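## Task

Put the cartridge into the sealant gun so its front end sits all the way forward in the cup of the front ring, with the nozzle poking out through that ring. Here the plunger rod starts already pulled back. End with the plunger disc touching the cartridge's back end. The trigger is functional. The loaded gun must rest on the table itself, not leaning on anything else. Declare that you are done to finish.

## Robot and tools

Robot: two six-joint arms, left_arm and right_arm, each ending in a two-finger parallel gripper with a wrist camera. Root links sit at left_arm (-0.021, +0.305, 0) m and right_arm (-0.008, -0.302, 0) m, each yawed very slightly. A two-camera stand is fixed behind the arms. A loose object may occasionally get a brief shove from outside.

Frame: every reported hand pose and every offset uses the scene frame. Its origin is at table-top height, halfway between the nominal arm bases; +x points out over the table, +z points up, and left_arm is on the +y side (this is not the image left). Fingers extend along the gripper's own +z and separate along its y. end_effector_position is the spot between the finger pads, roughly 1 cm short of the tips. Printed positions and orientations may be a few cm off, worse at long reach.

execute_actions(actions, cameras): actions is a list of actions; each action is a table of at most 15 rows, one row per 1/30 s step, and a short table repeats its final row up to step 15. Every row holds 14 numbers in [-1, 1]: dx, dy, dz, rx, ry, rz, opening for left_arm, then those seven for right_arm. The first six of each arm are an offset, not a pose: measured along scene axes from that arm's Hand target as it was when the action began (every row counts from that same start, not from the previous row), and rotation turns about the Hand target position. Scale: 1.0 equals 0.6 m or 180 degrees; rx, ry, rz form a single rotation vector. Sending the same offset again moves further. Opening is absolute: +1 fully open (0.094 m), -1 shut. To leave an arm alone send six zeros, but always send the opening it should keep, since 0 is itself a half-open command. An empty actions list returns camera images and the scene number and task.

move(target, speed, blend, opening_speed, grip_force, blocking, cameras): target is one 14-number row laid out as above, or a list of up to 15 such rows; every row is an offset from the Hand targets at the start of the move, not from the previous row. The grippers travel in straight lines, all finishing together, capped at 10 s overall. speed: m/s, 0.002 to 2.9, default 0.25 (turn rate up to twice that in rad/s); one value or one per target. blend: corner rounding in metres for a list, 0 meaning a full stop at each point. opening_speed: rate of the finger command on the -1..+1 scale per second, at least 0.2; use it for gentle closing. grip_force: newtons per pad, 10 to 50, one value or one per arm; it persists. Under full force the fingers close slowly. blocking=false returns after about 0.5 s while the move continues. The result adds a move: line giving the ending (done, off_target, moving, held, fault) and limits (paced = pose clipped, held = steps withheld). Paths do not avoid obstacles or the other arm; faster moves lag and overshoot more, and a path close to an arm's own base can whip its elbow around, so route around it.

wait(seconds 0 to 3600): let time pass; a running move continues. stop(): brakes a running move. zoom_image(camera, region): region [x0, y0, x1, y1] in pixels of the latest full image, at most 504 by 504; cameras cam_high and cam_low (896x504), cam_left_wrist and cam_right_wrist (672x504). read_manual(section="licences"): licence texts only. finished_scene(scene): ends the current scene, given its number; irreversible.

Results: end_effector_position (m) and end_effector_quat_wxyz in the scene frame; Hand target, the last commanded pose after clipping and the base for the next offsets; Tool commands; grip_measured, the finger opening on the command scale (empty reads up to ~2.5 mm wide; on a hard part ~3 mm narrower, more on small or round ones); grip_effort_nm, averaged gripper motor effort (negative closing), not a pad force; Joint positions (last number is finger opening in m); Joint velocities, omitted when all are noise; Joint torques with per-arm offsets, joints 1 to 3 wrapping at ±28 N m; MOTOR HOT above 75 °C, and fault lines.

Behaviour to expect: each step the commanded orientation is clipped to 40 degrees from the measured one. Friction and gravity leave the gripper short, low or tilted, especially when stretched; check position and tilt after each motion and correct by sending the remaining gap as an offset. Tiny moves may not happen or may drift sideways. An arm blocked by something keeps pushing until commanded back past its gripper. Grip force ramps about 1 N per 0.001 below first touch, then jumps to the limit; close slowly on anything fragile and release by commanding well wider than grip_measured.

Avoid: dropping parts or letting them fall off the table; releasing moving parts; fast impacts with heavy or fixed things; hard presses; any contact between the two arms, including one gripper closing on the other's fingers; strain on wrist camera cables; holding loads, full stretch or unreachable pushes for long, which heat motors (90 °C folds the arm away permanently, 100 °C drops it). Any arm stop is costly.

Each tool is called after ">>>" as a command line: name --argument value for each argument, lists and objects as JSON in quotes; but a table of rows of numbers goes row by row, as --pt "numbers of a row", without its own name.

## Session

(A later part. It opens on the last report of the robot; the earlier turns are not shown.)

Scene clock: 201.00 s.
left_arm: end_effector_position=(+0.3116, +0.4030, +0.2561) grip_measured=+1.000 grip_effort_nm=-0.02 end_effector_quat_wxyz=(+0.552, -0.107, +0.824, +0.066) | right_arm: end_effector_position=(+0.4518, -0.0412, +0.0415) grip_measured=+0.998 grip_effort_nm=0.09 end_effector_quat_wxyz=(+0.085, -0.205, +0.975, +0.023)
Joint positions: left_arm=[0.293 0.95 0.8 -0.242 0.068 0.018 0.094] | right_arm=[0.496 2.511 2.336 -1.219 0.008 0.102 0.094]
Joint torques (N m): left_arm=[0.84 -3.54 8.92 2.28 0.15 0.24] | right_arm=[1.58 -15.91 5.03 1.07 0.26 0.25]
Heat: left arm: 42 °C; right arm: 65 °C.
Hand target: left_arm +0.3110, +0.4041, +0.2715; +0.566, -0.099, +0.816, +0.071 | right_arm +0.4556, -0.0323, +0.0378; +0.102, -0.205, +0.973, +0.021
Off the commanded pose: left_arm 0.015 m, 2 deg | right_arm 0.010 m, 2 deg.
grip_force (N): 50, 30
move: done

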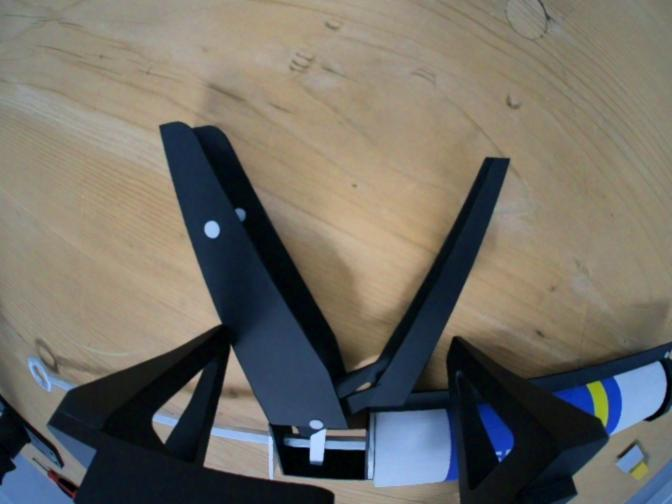

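>>> move --target '[0,0,0,0,0,0,1,0,0.005,0,0,0,0,1]' --speed 0.05 --cameras '["cam_right_wrist"]'

>>> zoom_image --camera "cam_right_wrist" --region '[170, 200, 520, 460]'

Scene clock: 202.70 s.
left_arm: end_effector_position=(+0.3116, +0.4030, +0.2561) grip_measured=+1.000 grip_effort_nm=-0.02 end_effector_quat_wxyz=(+0.552, -0.107, +0.824, +0.066) | right_arm: end_effector_position=(+0.4518, -0.0315, +0.0424) grip_measured=+0.998 grip_effort_nm=0.09 end_effector_quat_wxyz=(+0.095, -0.209, +0.973, +0.025)
Joint positions: left_arm=[0.293 0.95 0.8 -0.242 0.068 0.018 0.094] | right_arm=[0.514 2.511 2.336 -1.199 0.014 0.111 0.094]
Joint torques (N m): left_arm=[0.84 -3.54 8.91 2.28 0.15 0.24] | right_arm=[0.5 -15.23 6.42 0.85 0.21 0.14]
Heat: left arm: 42 °C; right arm: 65 °C.
Hand target: left_arm +0.3110, +0.4041, +0.2715; +0.566, -0.099, +0.816, +0.071 | right_arm +0.4556, -0.0294, +0.0378; +0.102, -0.205, +0.973, +0.021
Off the commanded pose: left_arm 0.015 m, 2 deg | right_arm 0.006 m, 1 deg.
grip_force (N): 50, 30
move: done

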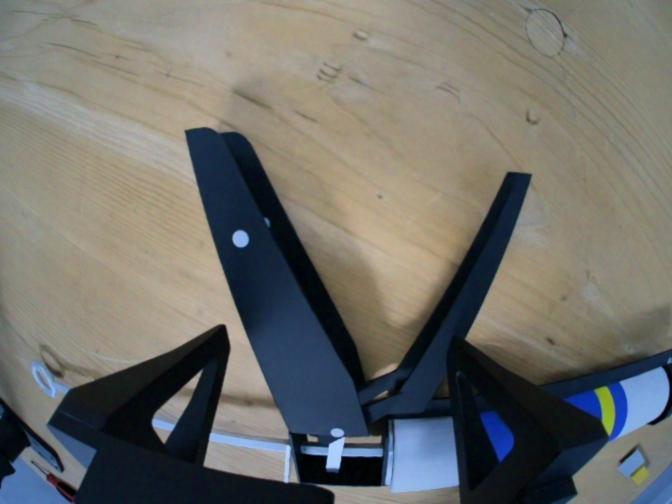

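Scaled by 1.440 from the camera's image (finer frame: 960x720).

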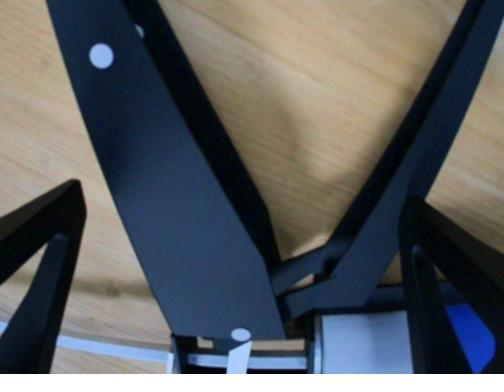

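>>> move --target '[0,0,0,0,0,0,1,0.01,-0.012,0.033,0,0,0,1]' --speed 0.06 --cameras '["cam_right_wrist"]'

>>> zoom_image --camera "cam_right_wrist" --region '[170, 200, 520, 460]'

Scene clock: 206.40 s.
left_arm: end_effector_position=(+0.3116, +0.4030, +0.2561) grip_measured=+1.000 grip_effort_nm=-0.02 end_effector_quat_wxyz=(+0.552, -0.107, +0.824, +0.066) | right_arm: end_effector_position=(+0.4565, -0.0336, +0.0631) grip_measured=+0.998 grip_effort_nm=0.09 end_effector_quat_wxyz=(+0.105, -0.205, +0.973, +0.027)
Joint positions: left_arm=[0.293 0.95 0.8 -0.242 0.068 0.018 0.094] | right_arm=[0.506 2.511 2.414 -1.256 0.014 0.111 0.094]
Joint torques (N m): left_arm=[0.87 -3.54 8.91 2.28 0.16 0.24] | right_arm=[-0.9 -12.93 9.74 0.5 0.19 -0.01]
Heat: left arm: 42 °C; right arm: 65 °C.
Hand target: left_arm +0.3110, +0.4041, +0.2715; +0.566, -0.099, +0.816, +0.071 | right_arm +0.4616, -0.0365, +0.0577; +0.102, -0.205, +0.973, +0.021
Off the commanded pose: left_arm 0.015 m, 2 deg | right_arm 0.008 m, 1 deg.
grip_force (N): 50, 30
move: done

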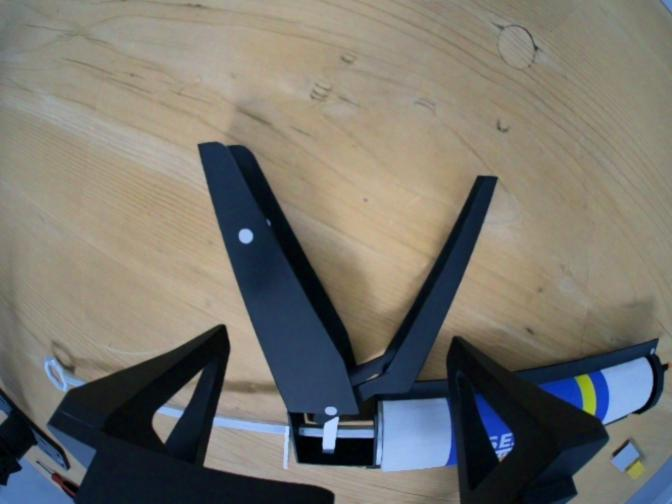

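Scaled by 1.440 from the camera's image (finer frame: 960x720).

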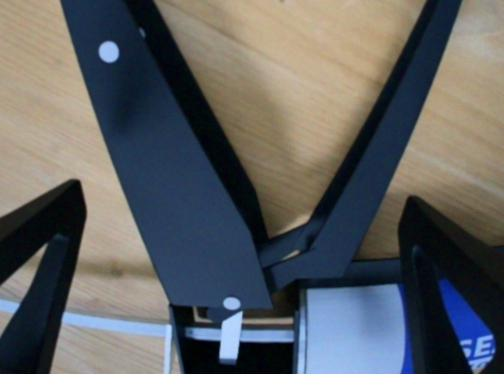

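>>> move --target '[0,0,0,0,0,0,1,-0.021,-0.008,0,0,0,0,1]' --speed 0.06 --cameras '["cam_right_wrist"]'

>>> zoom_image --camera "cam_right_wrist" --region '[170, 200, 520, 460]'

Scene clock: 213.90 s.
left_arm: end_effector_position=(+0.3116, +0.4030, +0.2561) grip_measured=+1.000 grip_effort_nm=-0.02 end_effector_quat_wxyz=(+0.552, -0.107, +0.824, +0.066) | right_arm: end_effector_position=(+0.4429, -0.0415, +0.0376) grip_measured=+0.998 grip_effort_nm=0.09 end_effector_quat_wxyz=(+0.074, -0.206, +0.976, +0.017)
Joint positions: left_arm=[0.293 0.95 0.8 -0.242 0.068 0.018 0.094] | right_arm=[0.506 2.497 2.299 -1.221 0.014 0.111 0.094]
Joint torques (N m): left_arm=[0.85 -3.54 8.92 2.28 0.15 0.24] | right_arm=[-0.23 -20.42 5.15 0.74 0.21 0.06]
Heat: left arm: 42 °C; right arm: 65 °C.
Hand target: left_arm +0.3110, +0.4041, +0.2715; +0.566, -0.099, +0.816, +0.071 | right_arm +0.4490, -0.0413, +0.0578; +0.102, -0.205, +0.973, +0.021
Off the commanded pose: left_arm 0.015 m, 2 deg | right_arm 0.021 m, 3 deg.
grip_force (N): 50, 30
move: off_target (right_arm)

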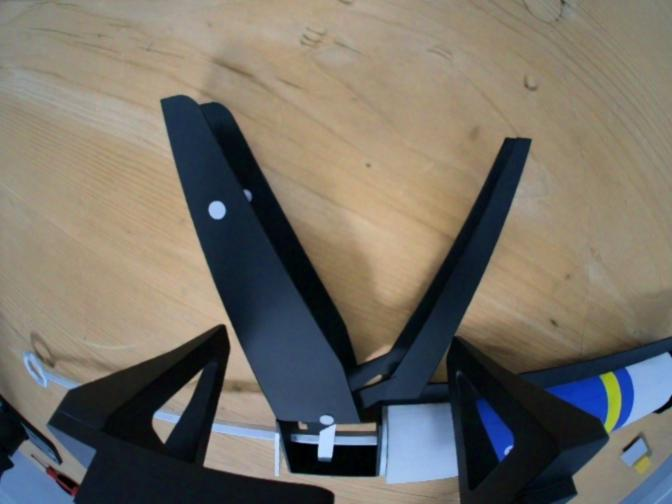

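Scaled by 1.440 from the camera's image (finer frame: 960x720).

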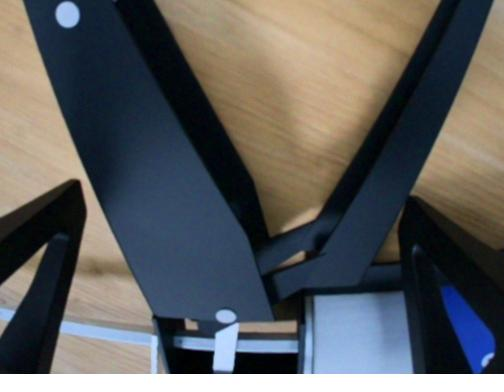

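>>> move --target '[0,0,0,0,0,0,1,0,0.002,-0.007,0,0,0,1]' --speed 0.04 --cameras '["cam_right_wrist","cam_low"]'

>>> zoom_image --camera "cam_low" --region '[300, 200, 480, 360]'

Scene clock: 217.13 s.
left_arm: end_effector_position=(+0.3116, +0.4030, +0.2561) grip_measured=+1.000 grip_effort_nm=-0.02 end_effector_quat_wxyz=(+0.552, -0.107, +0.824, +0.066) | right_arm: end_effector_position=(+0.4433, -0.0413, +0.0345) grip_measured=+0.998 grip_effort_nm=0.09 end_effector_quat_wxyz=(+0.075, -0.206, +0.976, +0.017)
Joint positions: left_arm=[0.293 0.95 0.8 -0.242 0.068 0.018 0.094] | right_arm=[0.506 2.497 2.286 -1.206 0.014 0.111 0.094]
Joint torques (N m): left_arm=[0.84 -3.54 8.92 2.28 0.15 0.24] | right_arm=[-0.03 -19.92 5.19 0.75 0.21 0.09]
Heat: left arm: 42 °C; right arm: 67 °C.
Hand target: left_arm +0.3110, +0.4041, +0.2715; +0.566, -0.099, +0.816, +0.071 | right_arm +0.4490, -0.0401, +0.0536; +0.102, -0.205, +0.973, +0.021
Off the commanded pose: left_arm 0.015 m, 2 deg | right_arm 0.020 m, 3 deg.
grip_force (N): 50, 30
move: off_target (right_arm)
Images, in order (width x height): cam_low 896x504, cam_right_wrist 672x504.

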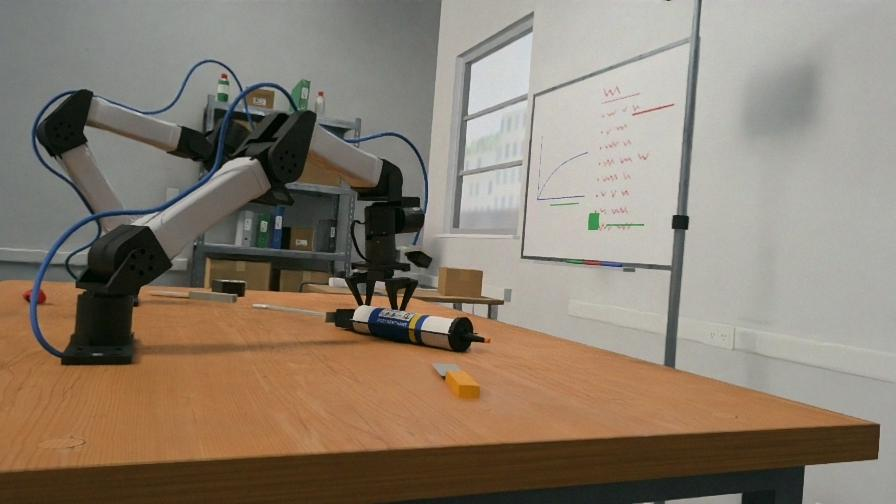

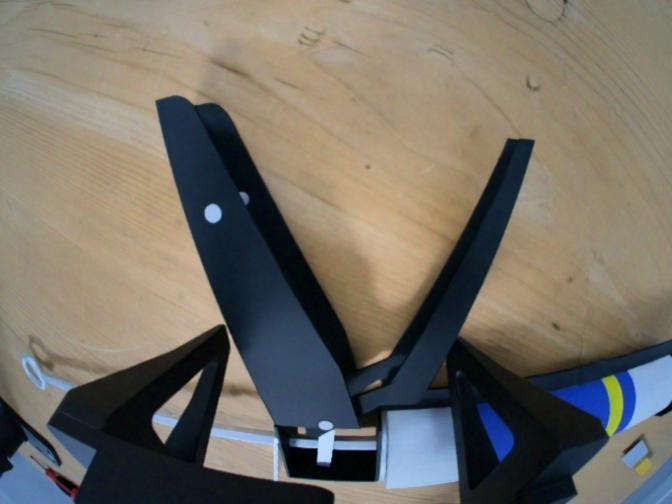

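Scaled by 2.800 from the camera's image (finer frame: 1280x720).

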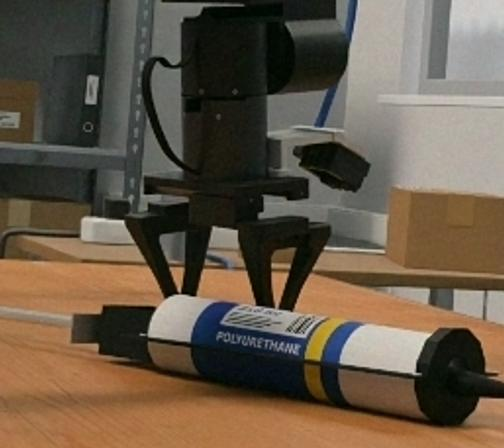

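>>> move --target '[0,0,0,0,0,0,1,0,0,0,0,0,0,0.7]' --grip_force '[50,25]' --opening_speed 0.4 --cameras '["cam_right_wrist","cam_high"]'

>>> zoom_image --camera "cam_right_wrist" --region '[170, 200, 520, 460]'

Scene clock: 219.50 s.
left_arm: end_effector_position=(+0.3116, +0.4030, +0.2561) grip_measured=+1.000 grip_effort_nm=-0.02 end_effector_quat_wxyz=(+0.552, -0.107, +0.824, +0.066) | right_arm: end_effector_position=(+0.4470, -0.0397, +0.0351) grip_measured=+0.705 grip_effort_nm=-0.28 end_effector_quat_wxyz=(+0.083, -0.206, +0.975, +0.019)
Joint positions: left_arm=[0.293 0.95 0.8 -0.242 0.068 0.018 0.094] | right_arm=[0.506 2.497 2.285 -1.19 0.017 0.111 0.08]
Joint torques (N m): left_arm=[0.84 -3.54 8.92 2.28 0.15 0.24] | right_arm=[0.01 -20.21 5.44 0.63 0.2 0.08]
Heat: left arm: 42 °C; right arm: 68 °C.
Hand target: left_arm +0.3110, +0.4041, +0.2715; +0.566, -0.099, +0.816, +0.071 | right_arm +0.4489, -0.0401, +0.0535; +0.102, -0.205, +0.973, +0.021
Off the commanded pose: left_arm 0.015 m, 2 deg | right_arm 0.019 m, 2 deg.
grip_force (N): 50, 25
move: done
Images, in order (width x height): cam_high 896x504, cam_right_wrist 672x504.

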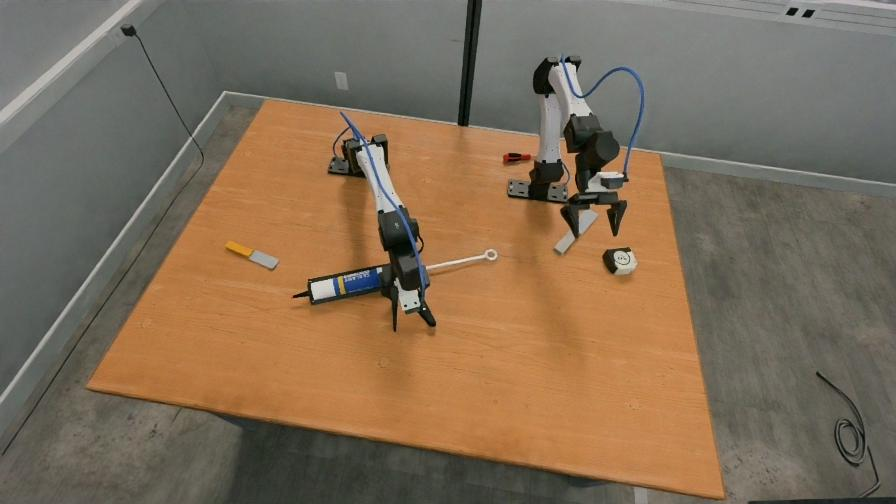

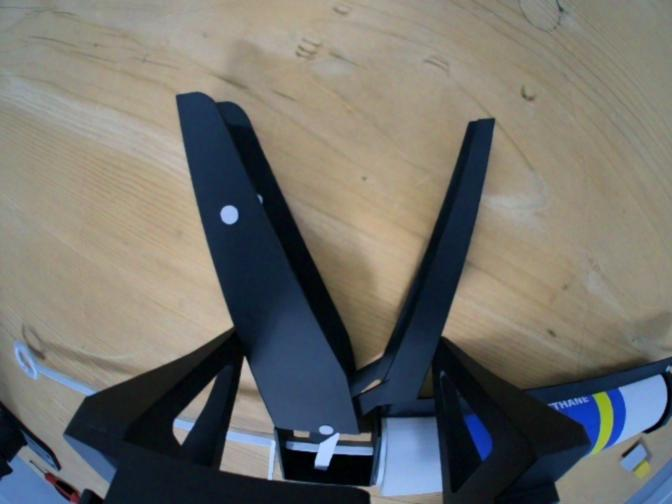

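Scaled by 1.440 from the camera's image (finer frame: 960x720).

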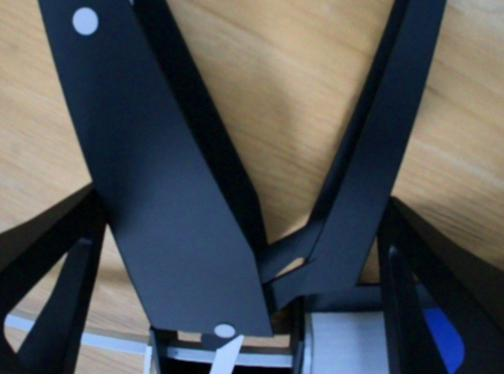

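>>> move --target '[0,0,0,0,0,0,1,0,0,0,0,0,0,0.3]' --opening_speed 0.3 --cameras '["cam_right_wrist","cam_high"]'

>>> zoom_image --camera "cam_right_wrist" --region '[170, 200, 520, 460]'

>>> zoom_image --camera "cam_high" --region '[290, 240, 450, 330]'

Scene clock: 222.90 s.
left_arm: end_effector_position=(+0.3116, +0.4030, +0.2561) grip_measured=+1.000 grip_effort_nm=-0.02 end_effector_quat_wxyz=(+0.552, -0.107, +0.824, +0.066) | right_arm: end_effector_position=(+0.4518, -0.0369, +0.0361) grip_measured=+0.306 grip_effort_nm=-0.31 end_effector_quat_wxyz=(+0.094, -0.206, +0.974, +0.022)
Joint positions: left_arm=[0.293 0.95 0.8 -0.242 0.068 0.018 0.094] | right_arm=[0.506 2.497 2.285 -1.167 0.017 0.11 0.061]
Joint torques (N m): left_arm=[0.85 -3.55 8.91 2.28 0.15 0.24] | right_arm=[-0.12 -20.14 5.55 0.41 0.13 0.07]
Heat: left arm: 43 °C; right arm: 70 °C.
Hand target: left_arm +0.3110, +0.4041, +0.2715; +0.566, -0.099, +0.816, +0.071 | right_arm +0.4489, -0.0402, +0.0535; +0.102, -0.205, +0.973, +0.021
Off the commanded pose: left_arm 0.015 m, 2 deg | right_arm 0.018 m, 1 deg.
grip_force (N): 50, 25
move: done
Images, in order (width x height): cam_high 896x504, cam_right_wrist 672x504.

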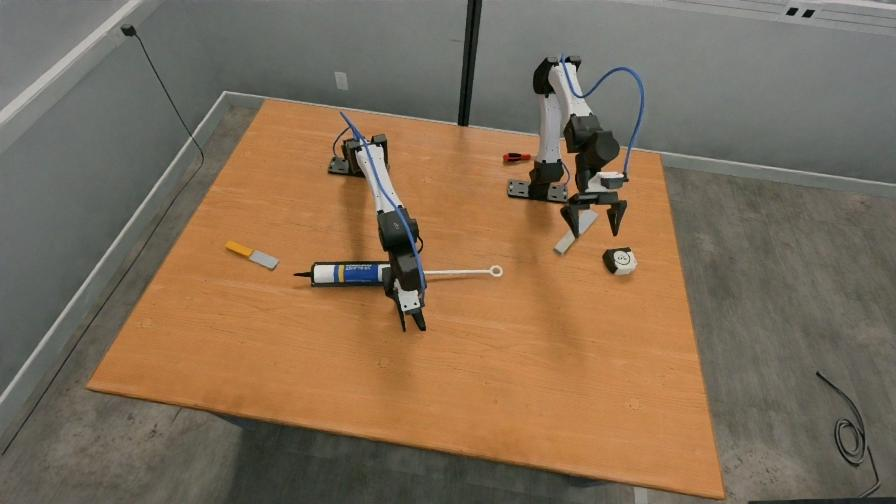

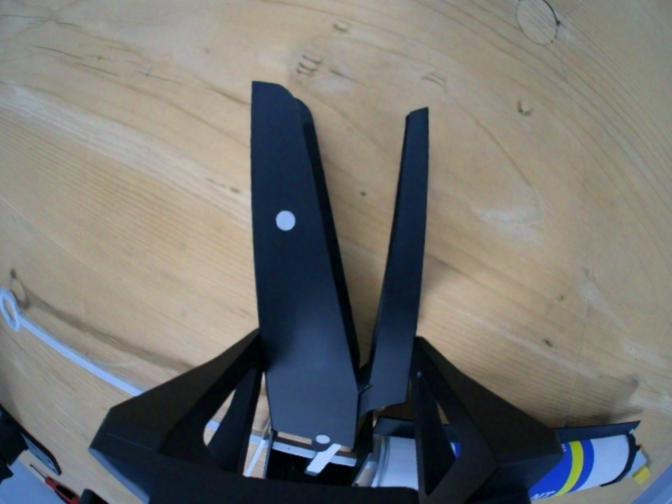

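Scaled by 1.440 from the camera's image (finer frame: 960x720).

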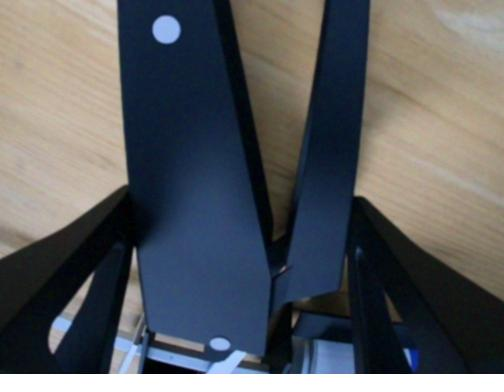

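Scaled by 3.150 from the camera's image (finer frame: 1280x720).

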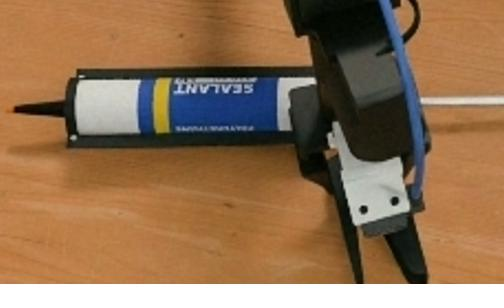

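>>> move --target '[0,0,0,0,0,0,1,0,0,0,0,0,0,1]' --opening_speed 0.4 --cameras '["cam_right_wrist","cam_high"]'

>>> zoom_image --camera "cam_right_wrist" --region '[170, 200, 520, 460]'

>>> zoom_image --camera "cam_high" --region '[290, 240, 450, 330]'

Scene clock: 226.13 s.
left_arm: end_effector_position=(+0.3116, +0.4030, +0.2561) grip_measured=+1.000 grip_effort_nm=-0.02 end_effector_quat_wxyz=(+0.552, -0.107, +0.824, +0.066) | right_arm: end_effector_position=(+0.4489, -0.0404, +0.0353) grip_measured=+0.997 grip_effort_nm=0.09 end_effector_quat_wxyz=(+0.087, -0.206, +0.975, +0.015)
Joint positions: left_arm=[0.293 0.95 0.8 -0.242 0.068 0.018 0.094] | right_arm=[0.506 2.497 2.285 -1.184 0.025 0.11 0.094]
Joint torques (N m): left_arm=[0.85 -3.54 8.91 2.28 0.15 0.24] | right_arm=[0.16 -19.9 5.48 0.59 0.1 0.06]
Heat: left arm: 43 °C; right arm: 71 °C.
Hand target: left_arm +0.3110, +0.4041, +0.2715; +0.566, -0.099, +0.816, +0.071 | right_arm +0.4489, -0.0402, +0.0535; +0.102, -0.205, +0.973, +0.021
Off the commanded pose: left_arm 0.015 m, 2 deg | right_arm 0.018 m, 2 deg.
grip_force (N): 50, 25
move: done
Images, in order (width x height): cam_high 896x504, cam_right_wrist 672x504.

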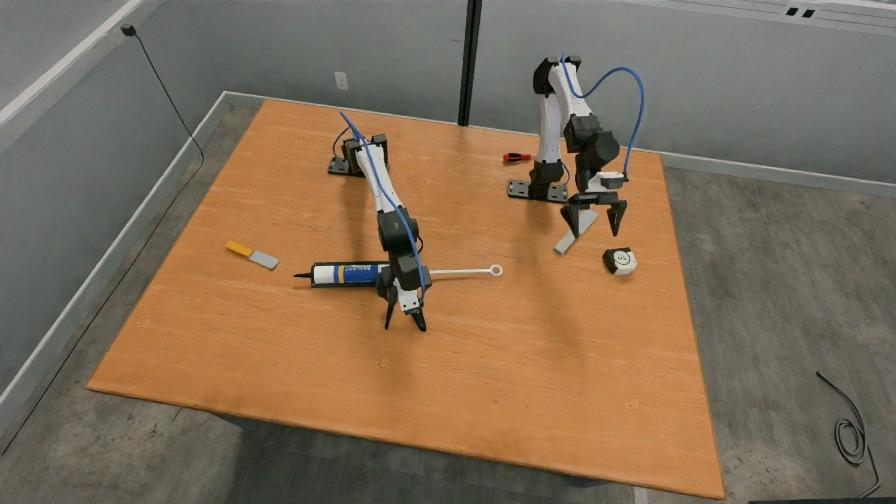

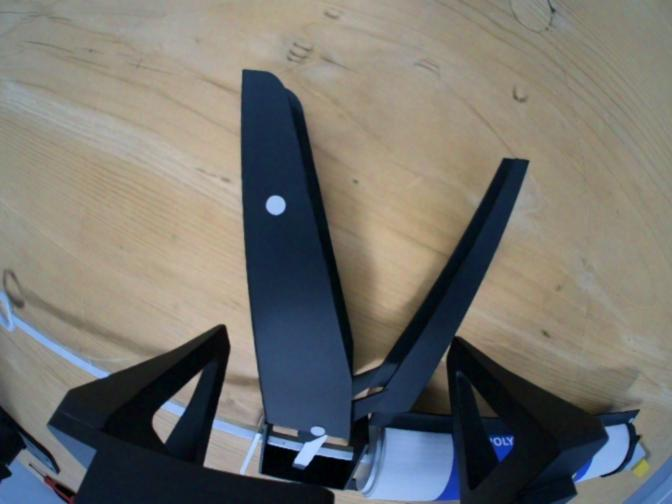

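Scaled by 1.440 from the camera's image (finer frame: 960x720).

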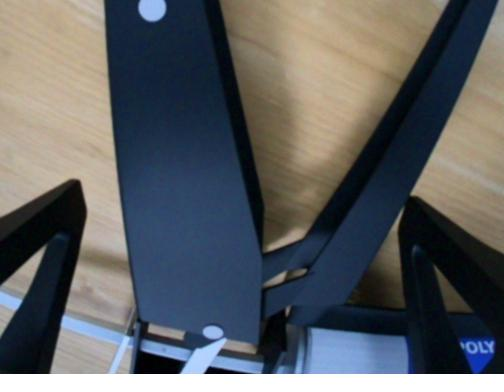

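Scaled by 3.150 from the camera's image (finer frame: 1280x720).

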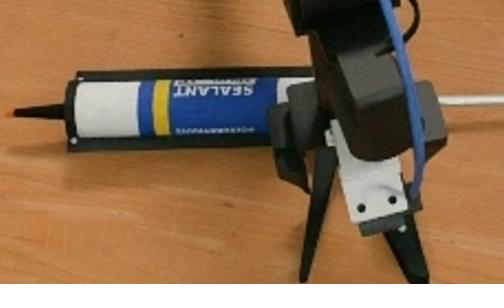

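>>> move --target '[0,0,0,0,0,0,1,0,0,0,0,0,0,0.3]' --opening_speed 0.4 --cameras '["cam_right_wrist","cam_high"]'

>>> zoom_image --camera "cam_right_wrist" --region '[170, 200, 520, 504]'

Scene clock: 229.73 s.
left_arm: end_effector_position=(+0.3116, +0.4030, +0.2561) grip_measured=+1.000 grip_effort_nm=-0.02 end_effector_quat_wxyz=(+0.552, -0.107, +0.824, +0.066) | right_arm: end_effector_position=(+0.4531, -0.0405, +0.0361) grip_measured=+0.489 grip_effort_nm=-0.46 end_effector_quat_wxyz=(+0.096, -0.209, +0.973, +0.011)
Joint positions: left_arm=[0.293 0.95 0.8 -0.242 0.068 0.018 0.094] | right_arm=[0.506 2.497 2.285 -1.169 0.038 0.101 0.07]
Joint torques (N m): left_arm=[0.85 -3.54 8.92 2.28 0.15 0.24] | right_arm=[-0.06 -20.18 5.42 0.46 -0.08 0.18]
Heat: left arm: 43 °C; right arm: 73 °C.
Hand target: left_arm +0.3110, +0.4041, +0.2715; +0.566, -0.099, +0.816, +0.071 | right_arm +0.4489, -0.0401, +0.0535; +0.102, -0.205, +0.973, +0.021
Off the commanded pose: left_arm 0.015 m, 2 deg | right_arm 0.018 m, 1 deg.
grip_force (N): 50, 25
move: done
Images, in order (width x height): cam_high 896x504, cam_right_wrist 672x504.

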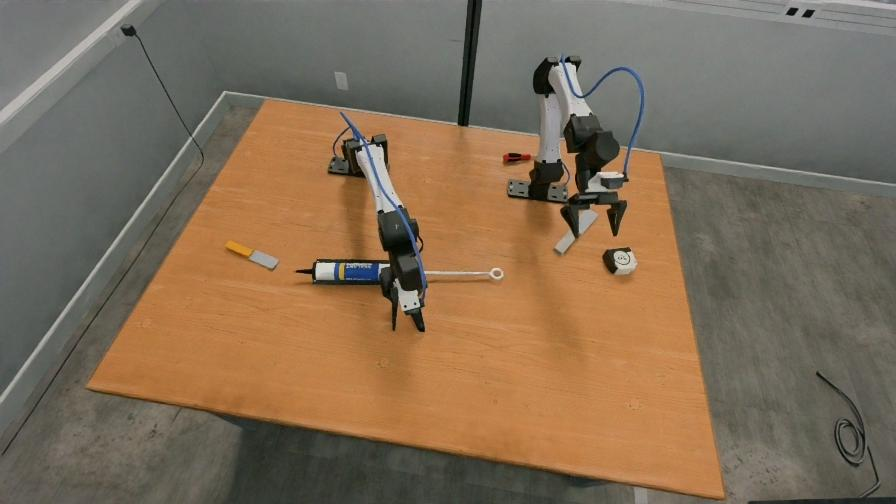

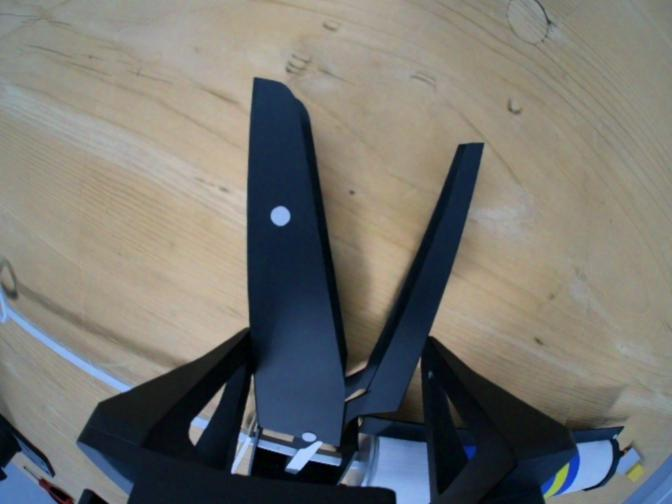

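Scaled by 1.440 from the camera's image (finer frame: 960x720).

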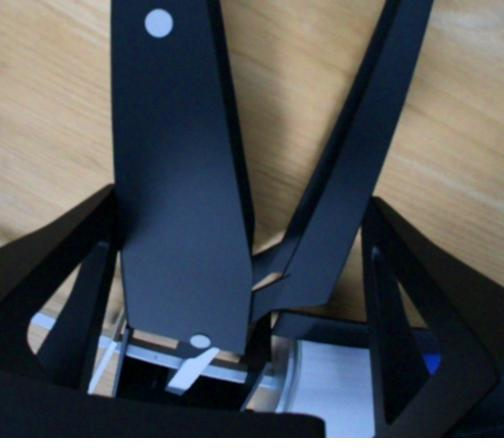

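>>> move --pt "0 0 0 0 0 0 1 0 0 0 0 0 0 0.3" --pt "0 0 0 0 0 0 1 0 0 0.001 0 0 0 1" --speed 0.1 --opening_speed 0.6

>>> move --pt "0 0 0 0 0 0 1 0 0 0.15 0 0 0 1" --pt "0 0 0 0 0 0 1 -0.15 -0.05 0.25 0 0 0 1" --speed 0.12 --blend '[0.02,0]' --cameras '["all"]'

>>> zoom_image --camera "cam_high" --region '[290, 240, 450, 330]'

>>> zoom_image --camera "cam_low" --region '[320, 260, 500, 360]'

Scene clock: 233.30 s.
left_arm: end_effector_position=(+0.3116, +0.4030, +0.2561) grip_measured=+1.000 grip_effort_nm=-0.02 end_effector_quat_wxyz=(+0.552, -0.107, +0.824, +0.066) | right_arm: end_effector_position=(+0.4497, -0.0425, +0.0353) grip_measured=+0.997 grip_effort_nm=0.10 end_effector_quat_wxyz=(+0.088, -0.209, +0.974, +0.009)
Joint positions: left_arm=[0.293 0.95 0.8 -0.242 0.068 0.018 0.094] | right_arm=[0.506 2.497 2.285 -1.186 0.038 0.102 0.094]
Joint torques (N m): left_arm=[0.85 -3.54 8.91 2.28 0.15 0.24] | right_arm=[-0.03 -19.99 5.6 0.55 -0.05 0.2]
Heat: left arm: 43 °C; right arm: 75 °C. Fold the right arm in close to its base, or ease its load, before you think long.
Hand target: left_arm +0.3110, +0.4041, +0.2715; +0.566, -0.099, +0.816, +0.071 | right_arm +0.4489, -0.0402, +0.0541; +0.102, -0.205, +0.973, +0.021
Off the commanded pose: left_arm 0.015 m, 2 deg | right_arm 0.019 m, 2 deg.
MOTOR HOT: joint 2 (shoulder) of the right arm reports 75 °C; the controller's stop level is 90 °C. To cool a motor, set the load down, stop pushing, or move to a pose that needs little force.
grip_force (N): 50, 25
move: off_target (right_arm); target 2's new opening was sent with right_arm's hand 0.019 m and 1 deg from that target

Scene clock: 235.77 s.
left_arm: end_effector_position=(+0.3116, +0.4030, +0.2561) grip_measured=+1.000 grip_effort_nm=-0.02 end_effector_quat_wxyz=(+0.552, -0.107, +0.824, +0.066) | right_arm: end_effector_position=(+0.3682, -0.0689, +0.1924) grip_measured=+0.998 grip_effort_nm=0.09 end_effector_quat_wxyz=(+0.097, -0.207, +0.973, +0.018)
Joint positions: left_arm=[0.293 0.95 0.8 -0.242 0.068 0.018 0.094] | right_arm=[0.546 2.142 2.31 -1.543 0.035 0.146 0.094]
Joint torques (N m): left_arm=[0.84 -3.55 8.91 2.28 0.15 0.24] | right_arm=[0.87 -16.32 4.86 0.49 0.09 0.18]
Heat: left arm: 43 °C; right arm: 75 °C. Fold the right arm in close to its base, or ease its load, before you think long.
Hand target: left_arm +0.3110, +0.4041, +0.2715; +0.566, -0.099, +0.816, +0.071 | right_arm +0.3588, -0.0701, +0.2041; +0.102, -0.205, +0.973, +0.021
Off the commanded pose: left_arm 0.015 m, 2 deg | right_arm 0.015 m, 1 deg.
MOTOR HOT: still on. Joint 2 (shoulder) of the right arm reports 75 °C.
joint sent to its limit (right arm) — joint 4 (wrist pitch), lower limit. The joint targets still meet the commanded pose.
grip_force (N): 50, 25
move: off_target (right_arm)

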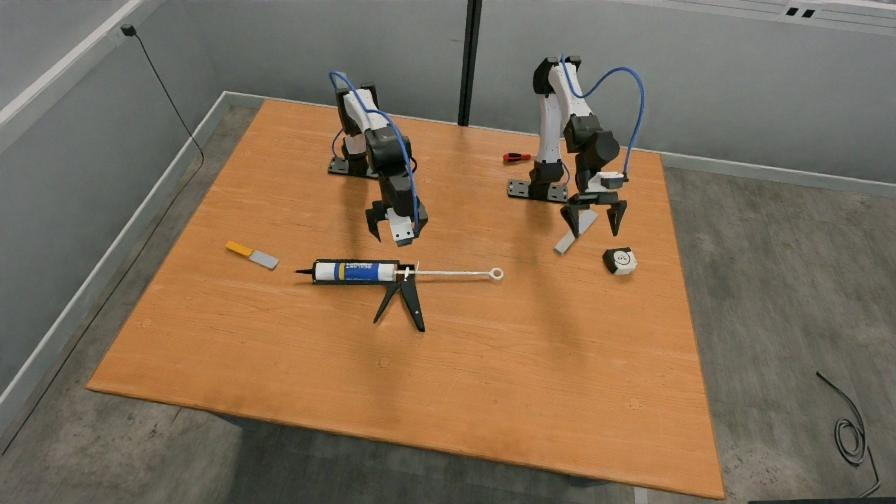

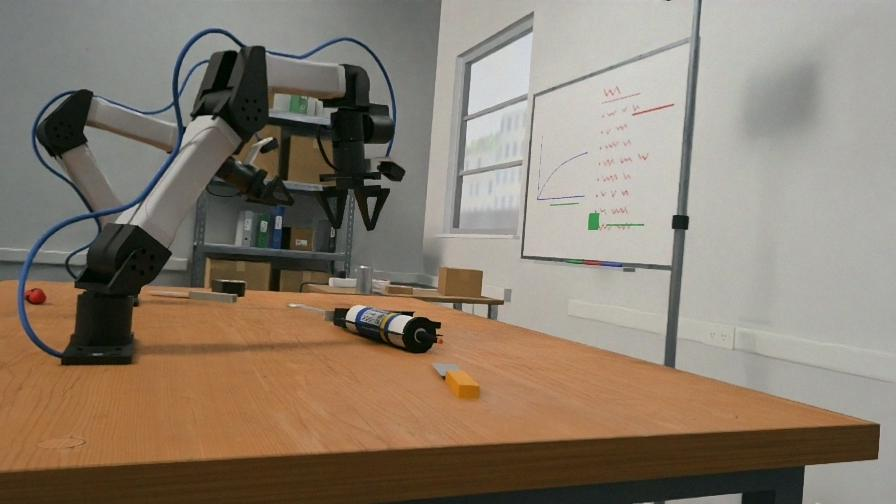

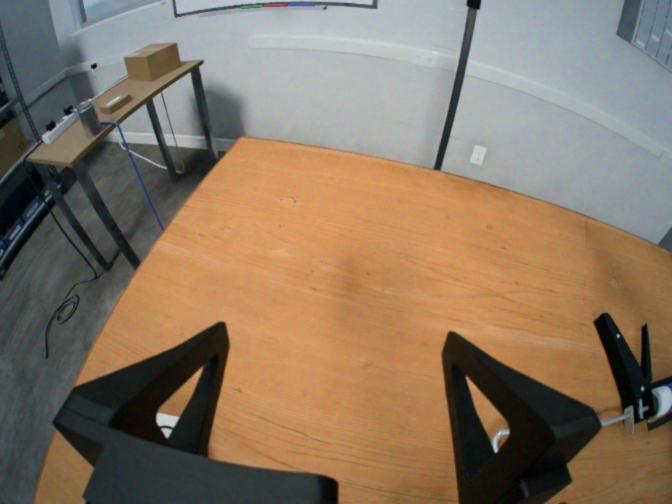

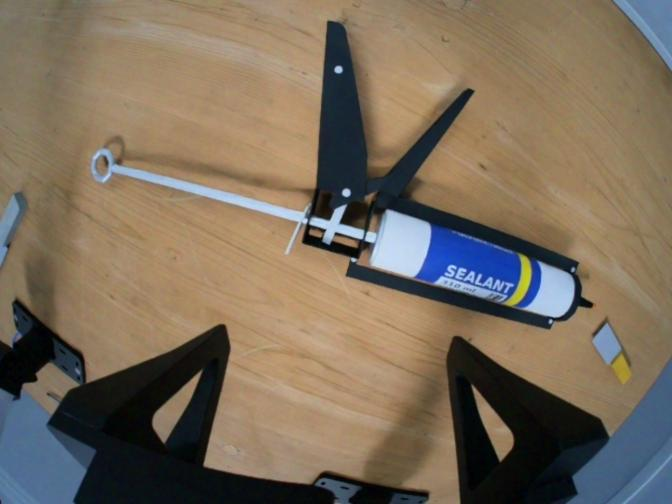

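Scaled by 3.150 from the camera's image (finer frame: 1280x720).

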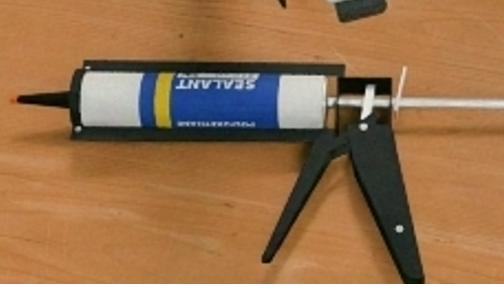

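Scaled by 2.800 from the camera's image (finer frame: 1280x720).

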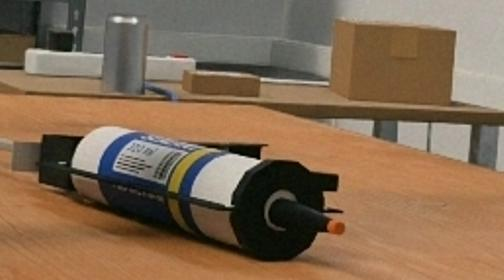

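>>> zoom_image --camera "cam_right_wrist" --region '[300, 160, 440, 300]'

>>> zoom_image --camera "cam_high" --region '[370, 250, 430, 295]'

>>> zoom_image --camera "cam_right_wrist" --region '[500, 230, 620, 350]'

Scaled by 3.600 from the camera's image (finer frame: 960x720).

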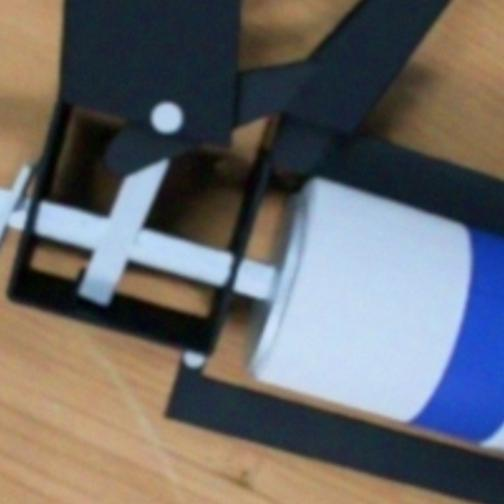

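Scaled by 8.400 from the camera's image (finer frame: 1280x720).

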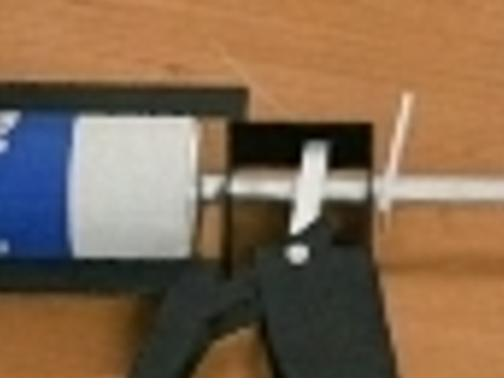

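Scaled by 4.200 from the camera's image (finer frame: 960x720).

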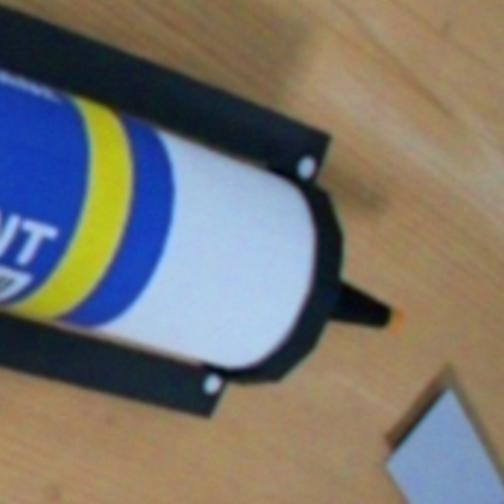

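>>> finished_scene --scene 2

The scene is finished: the task was done.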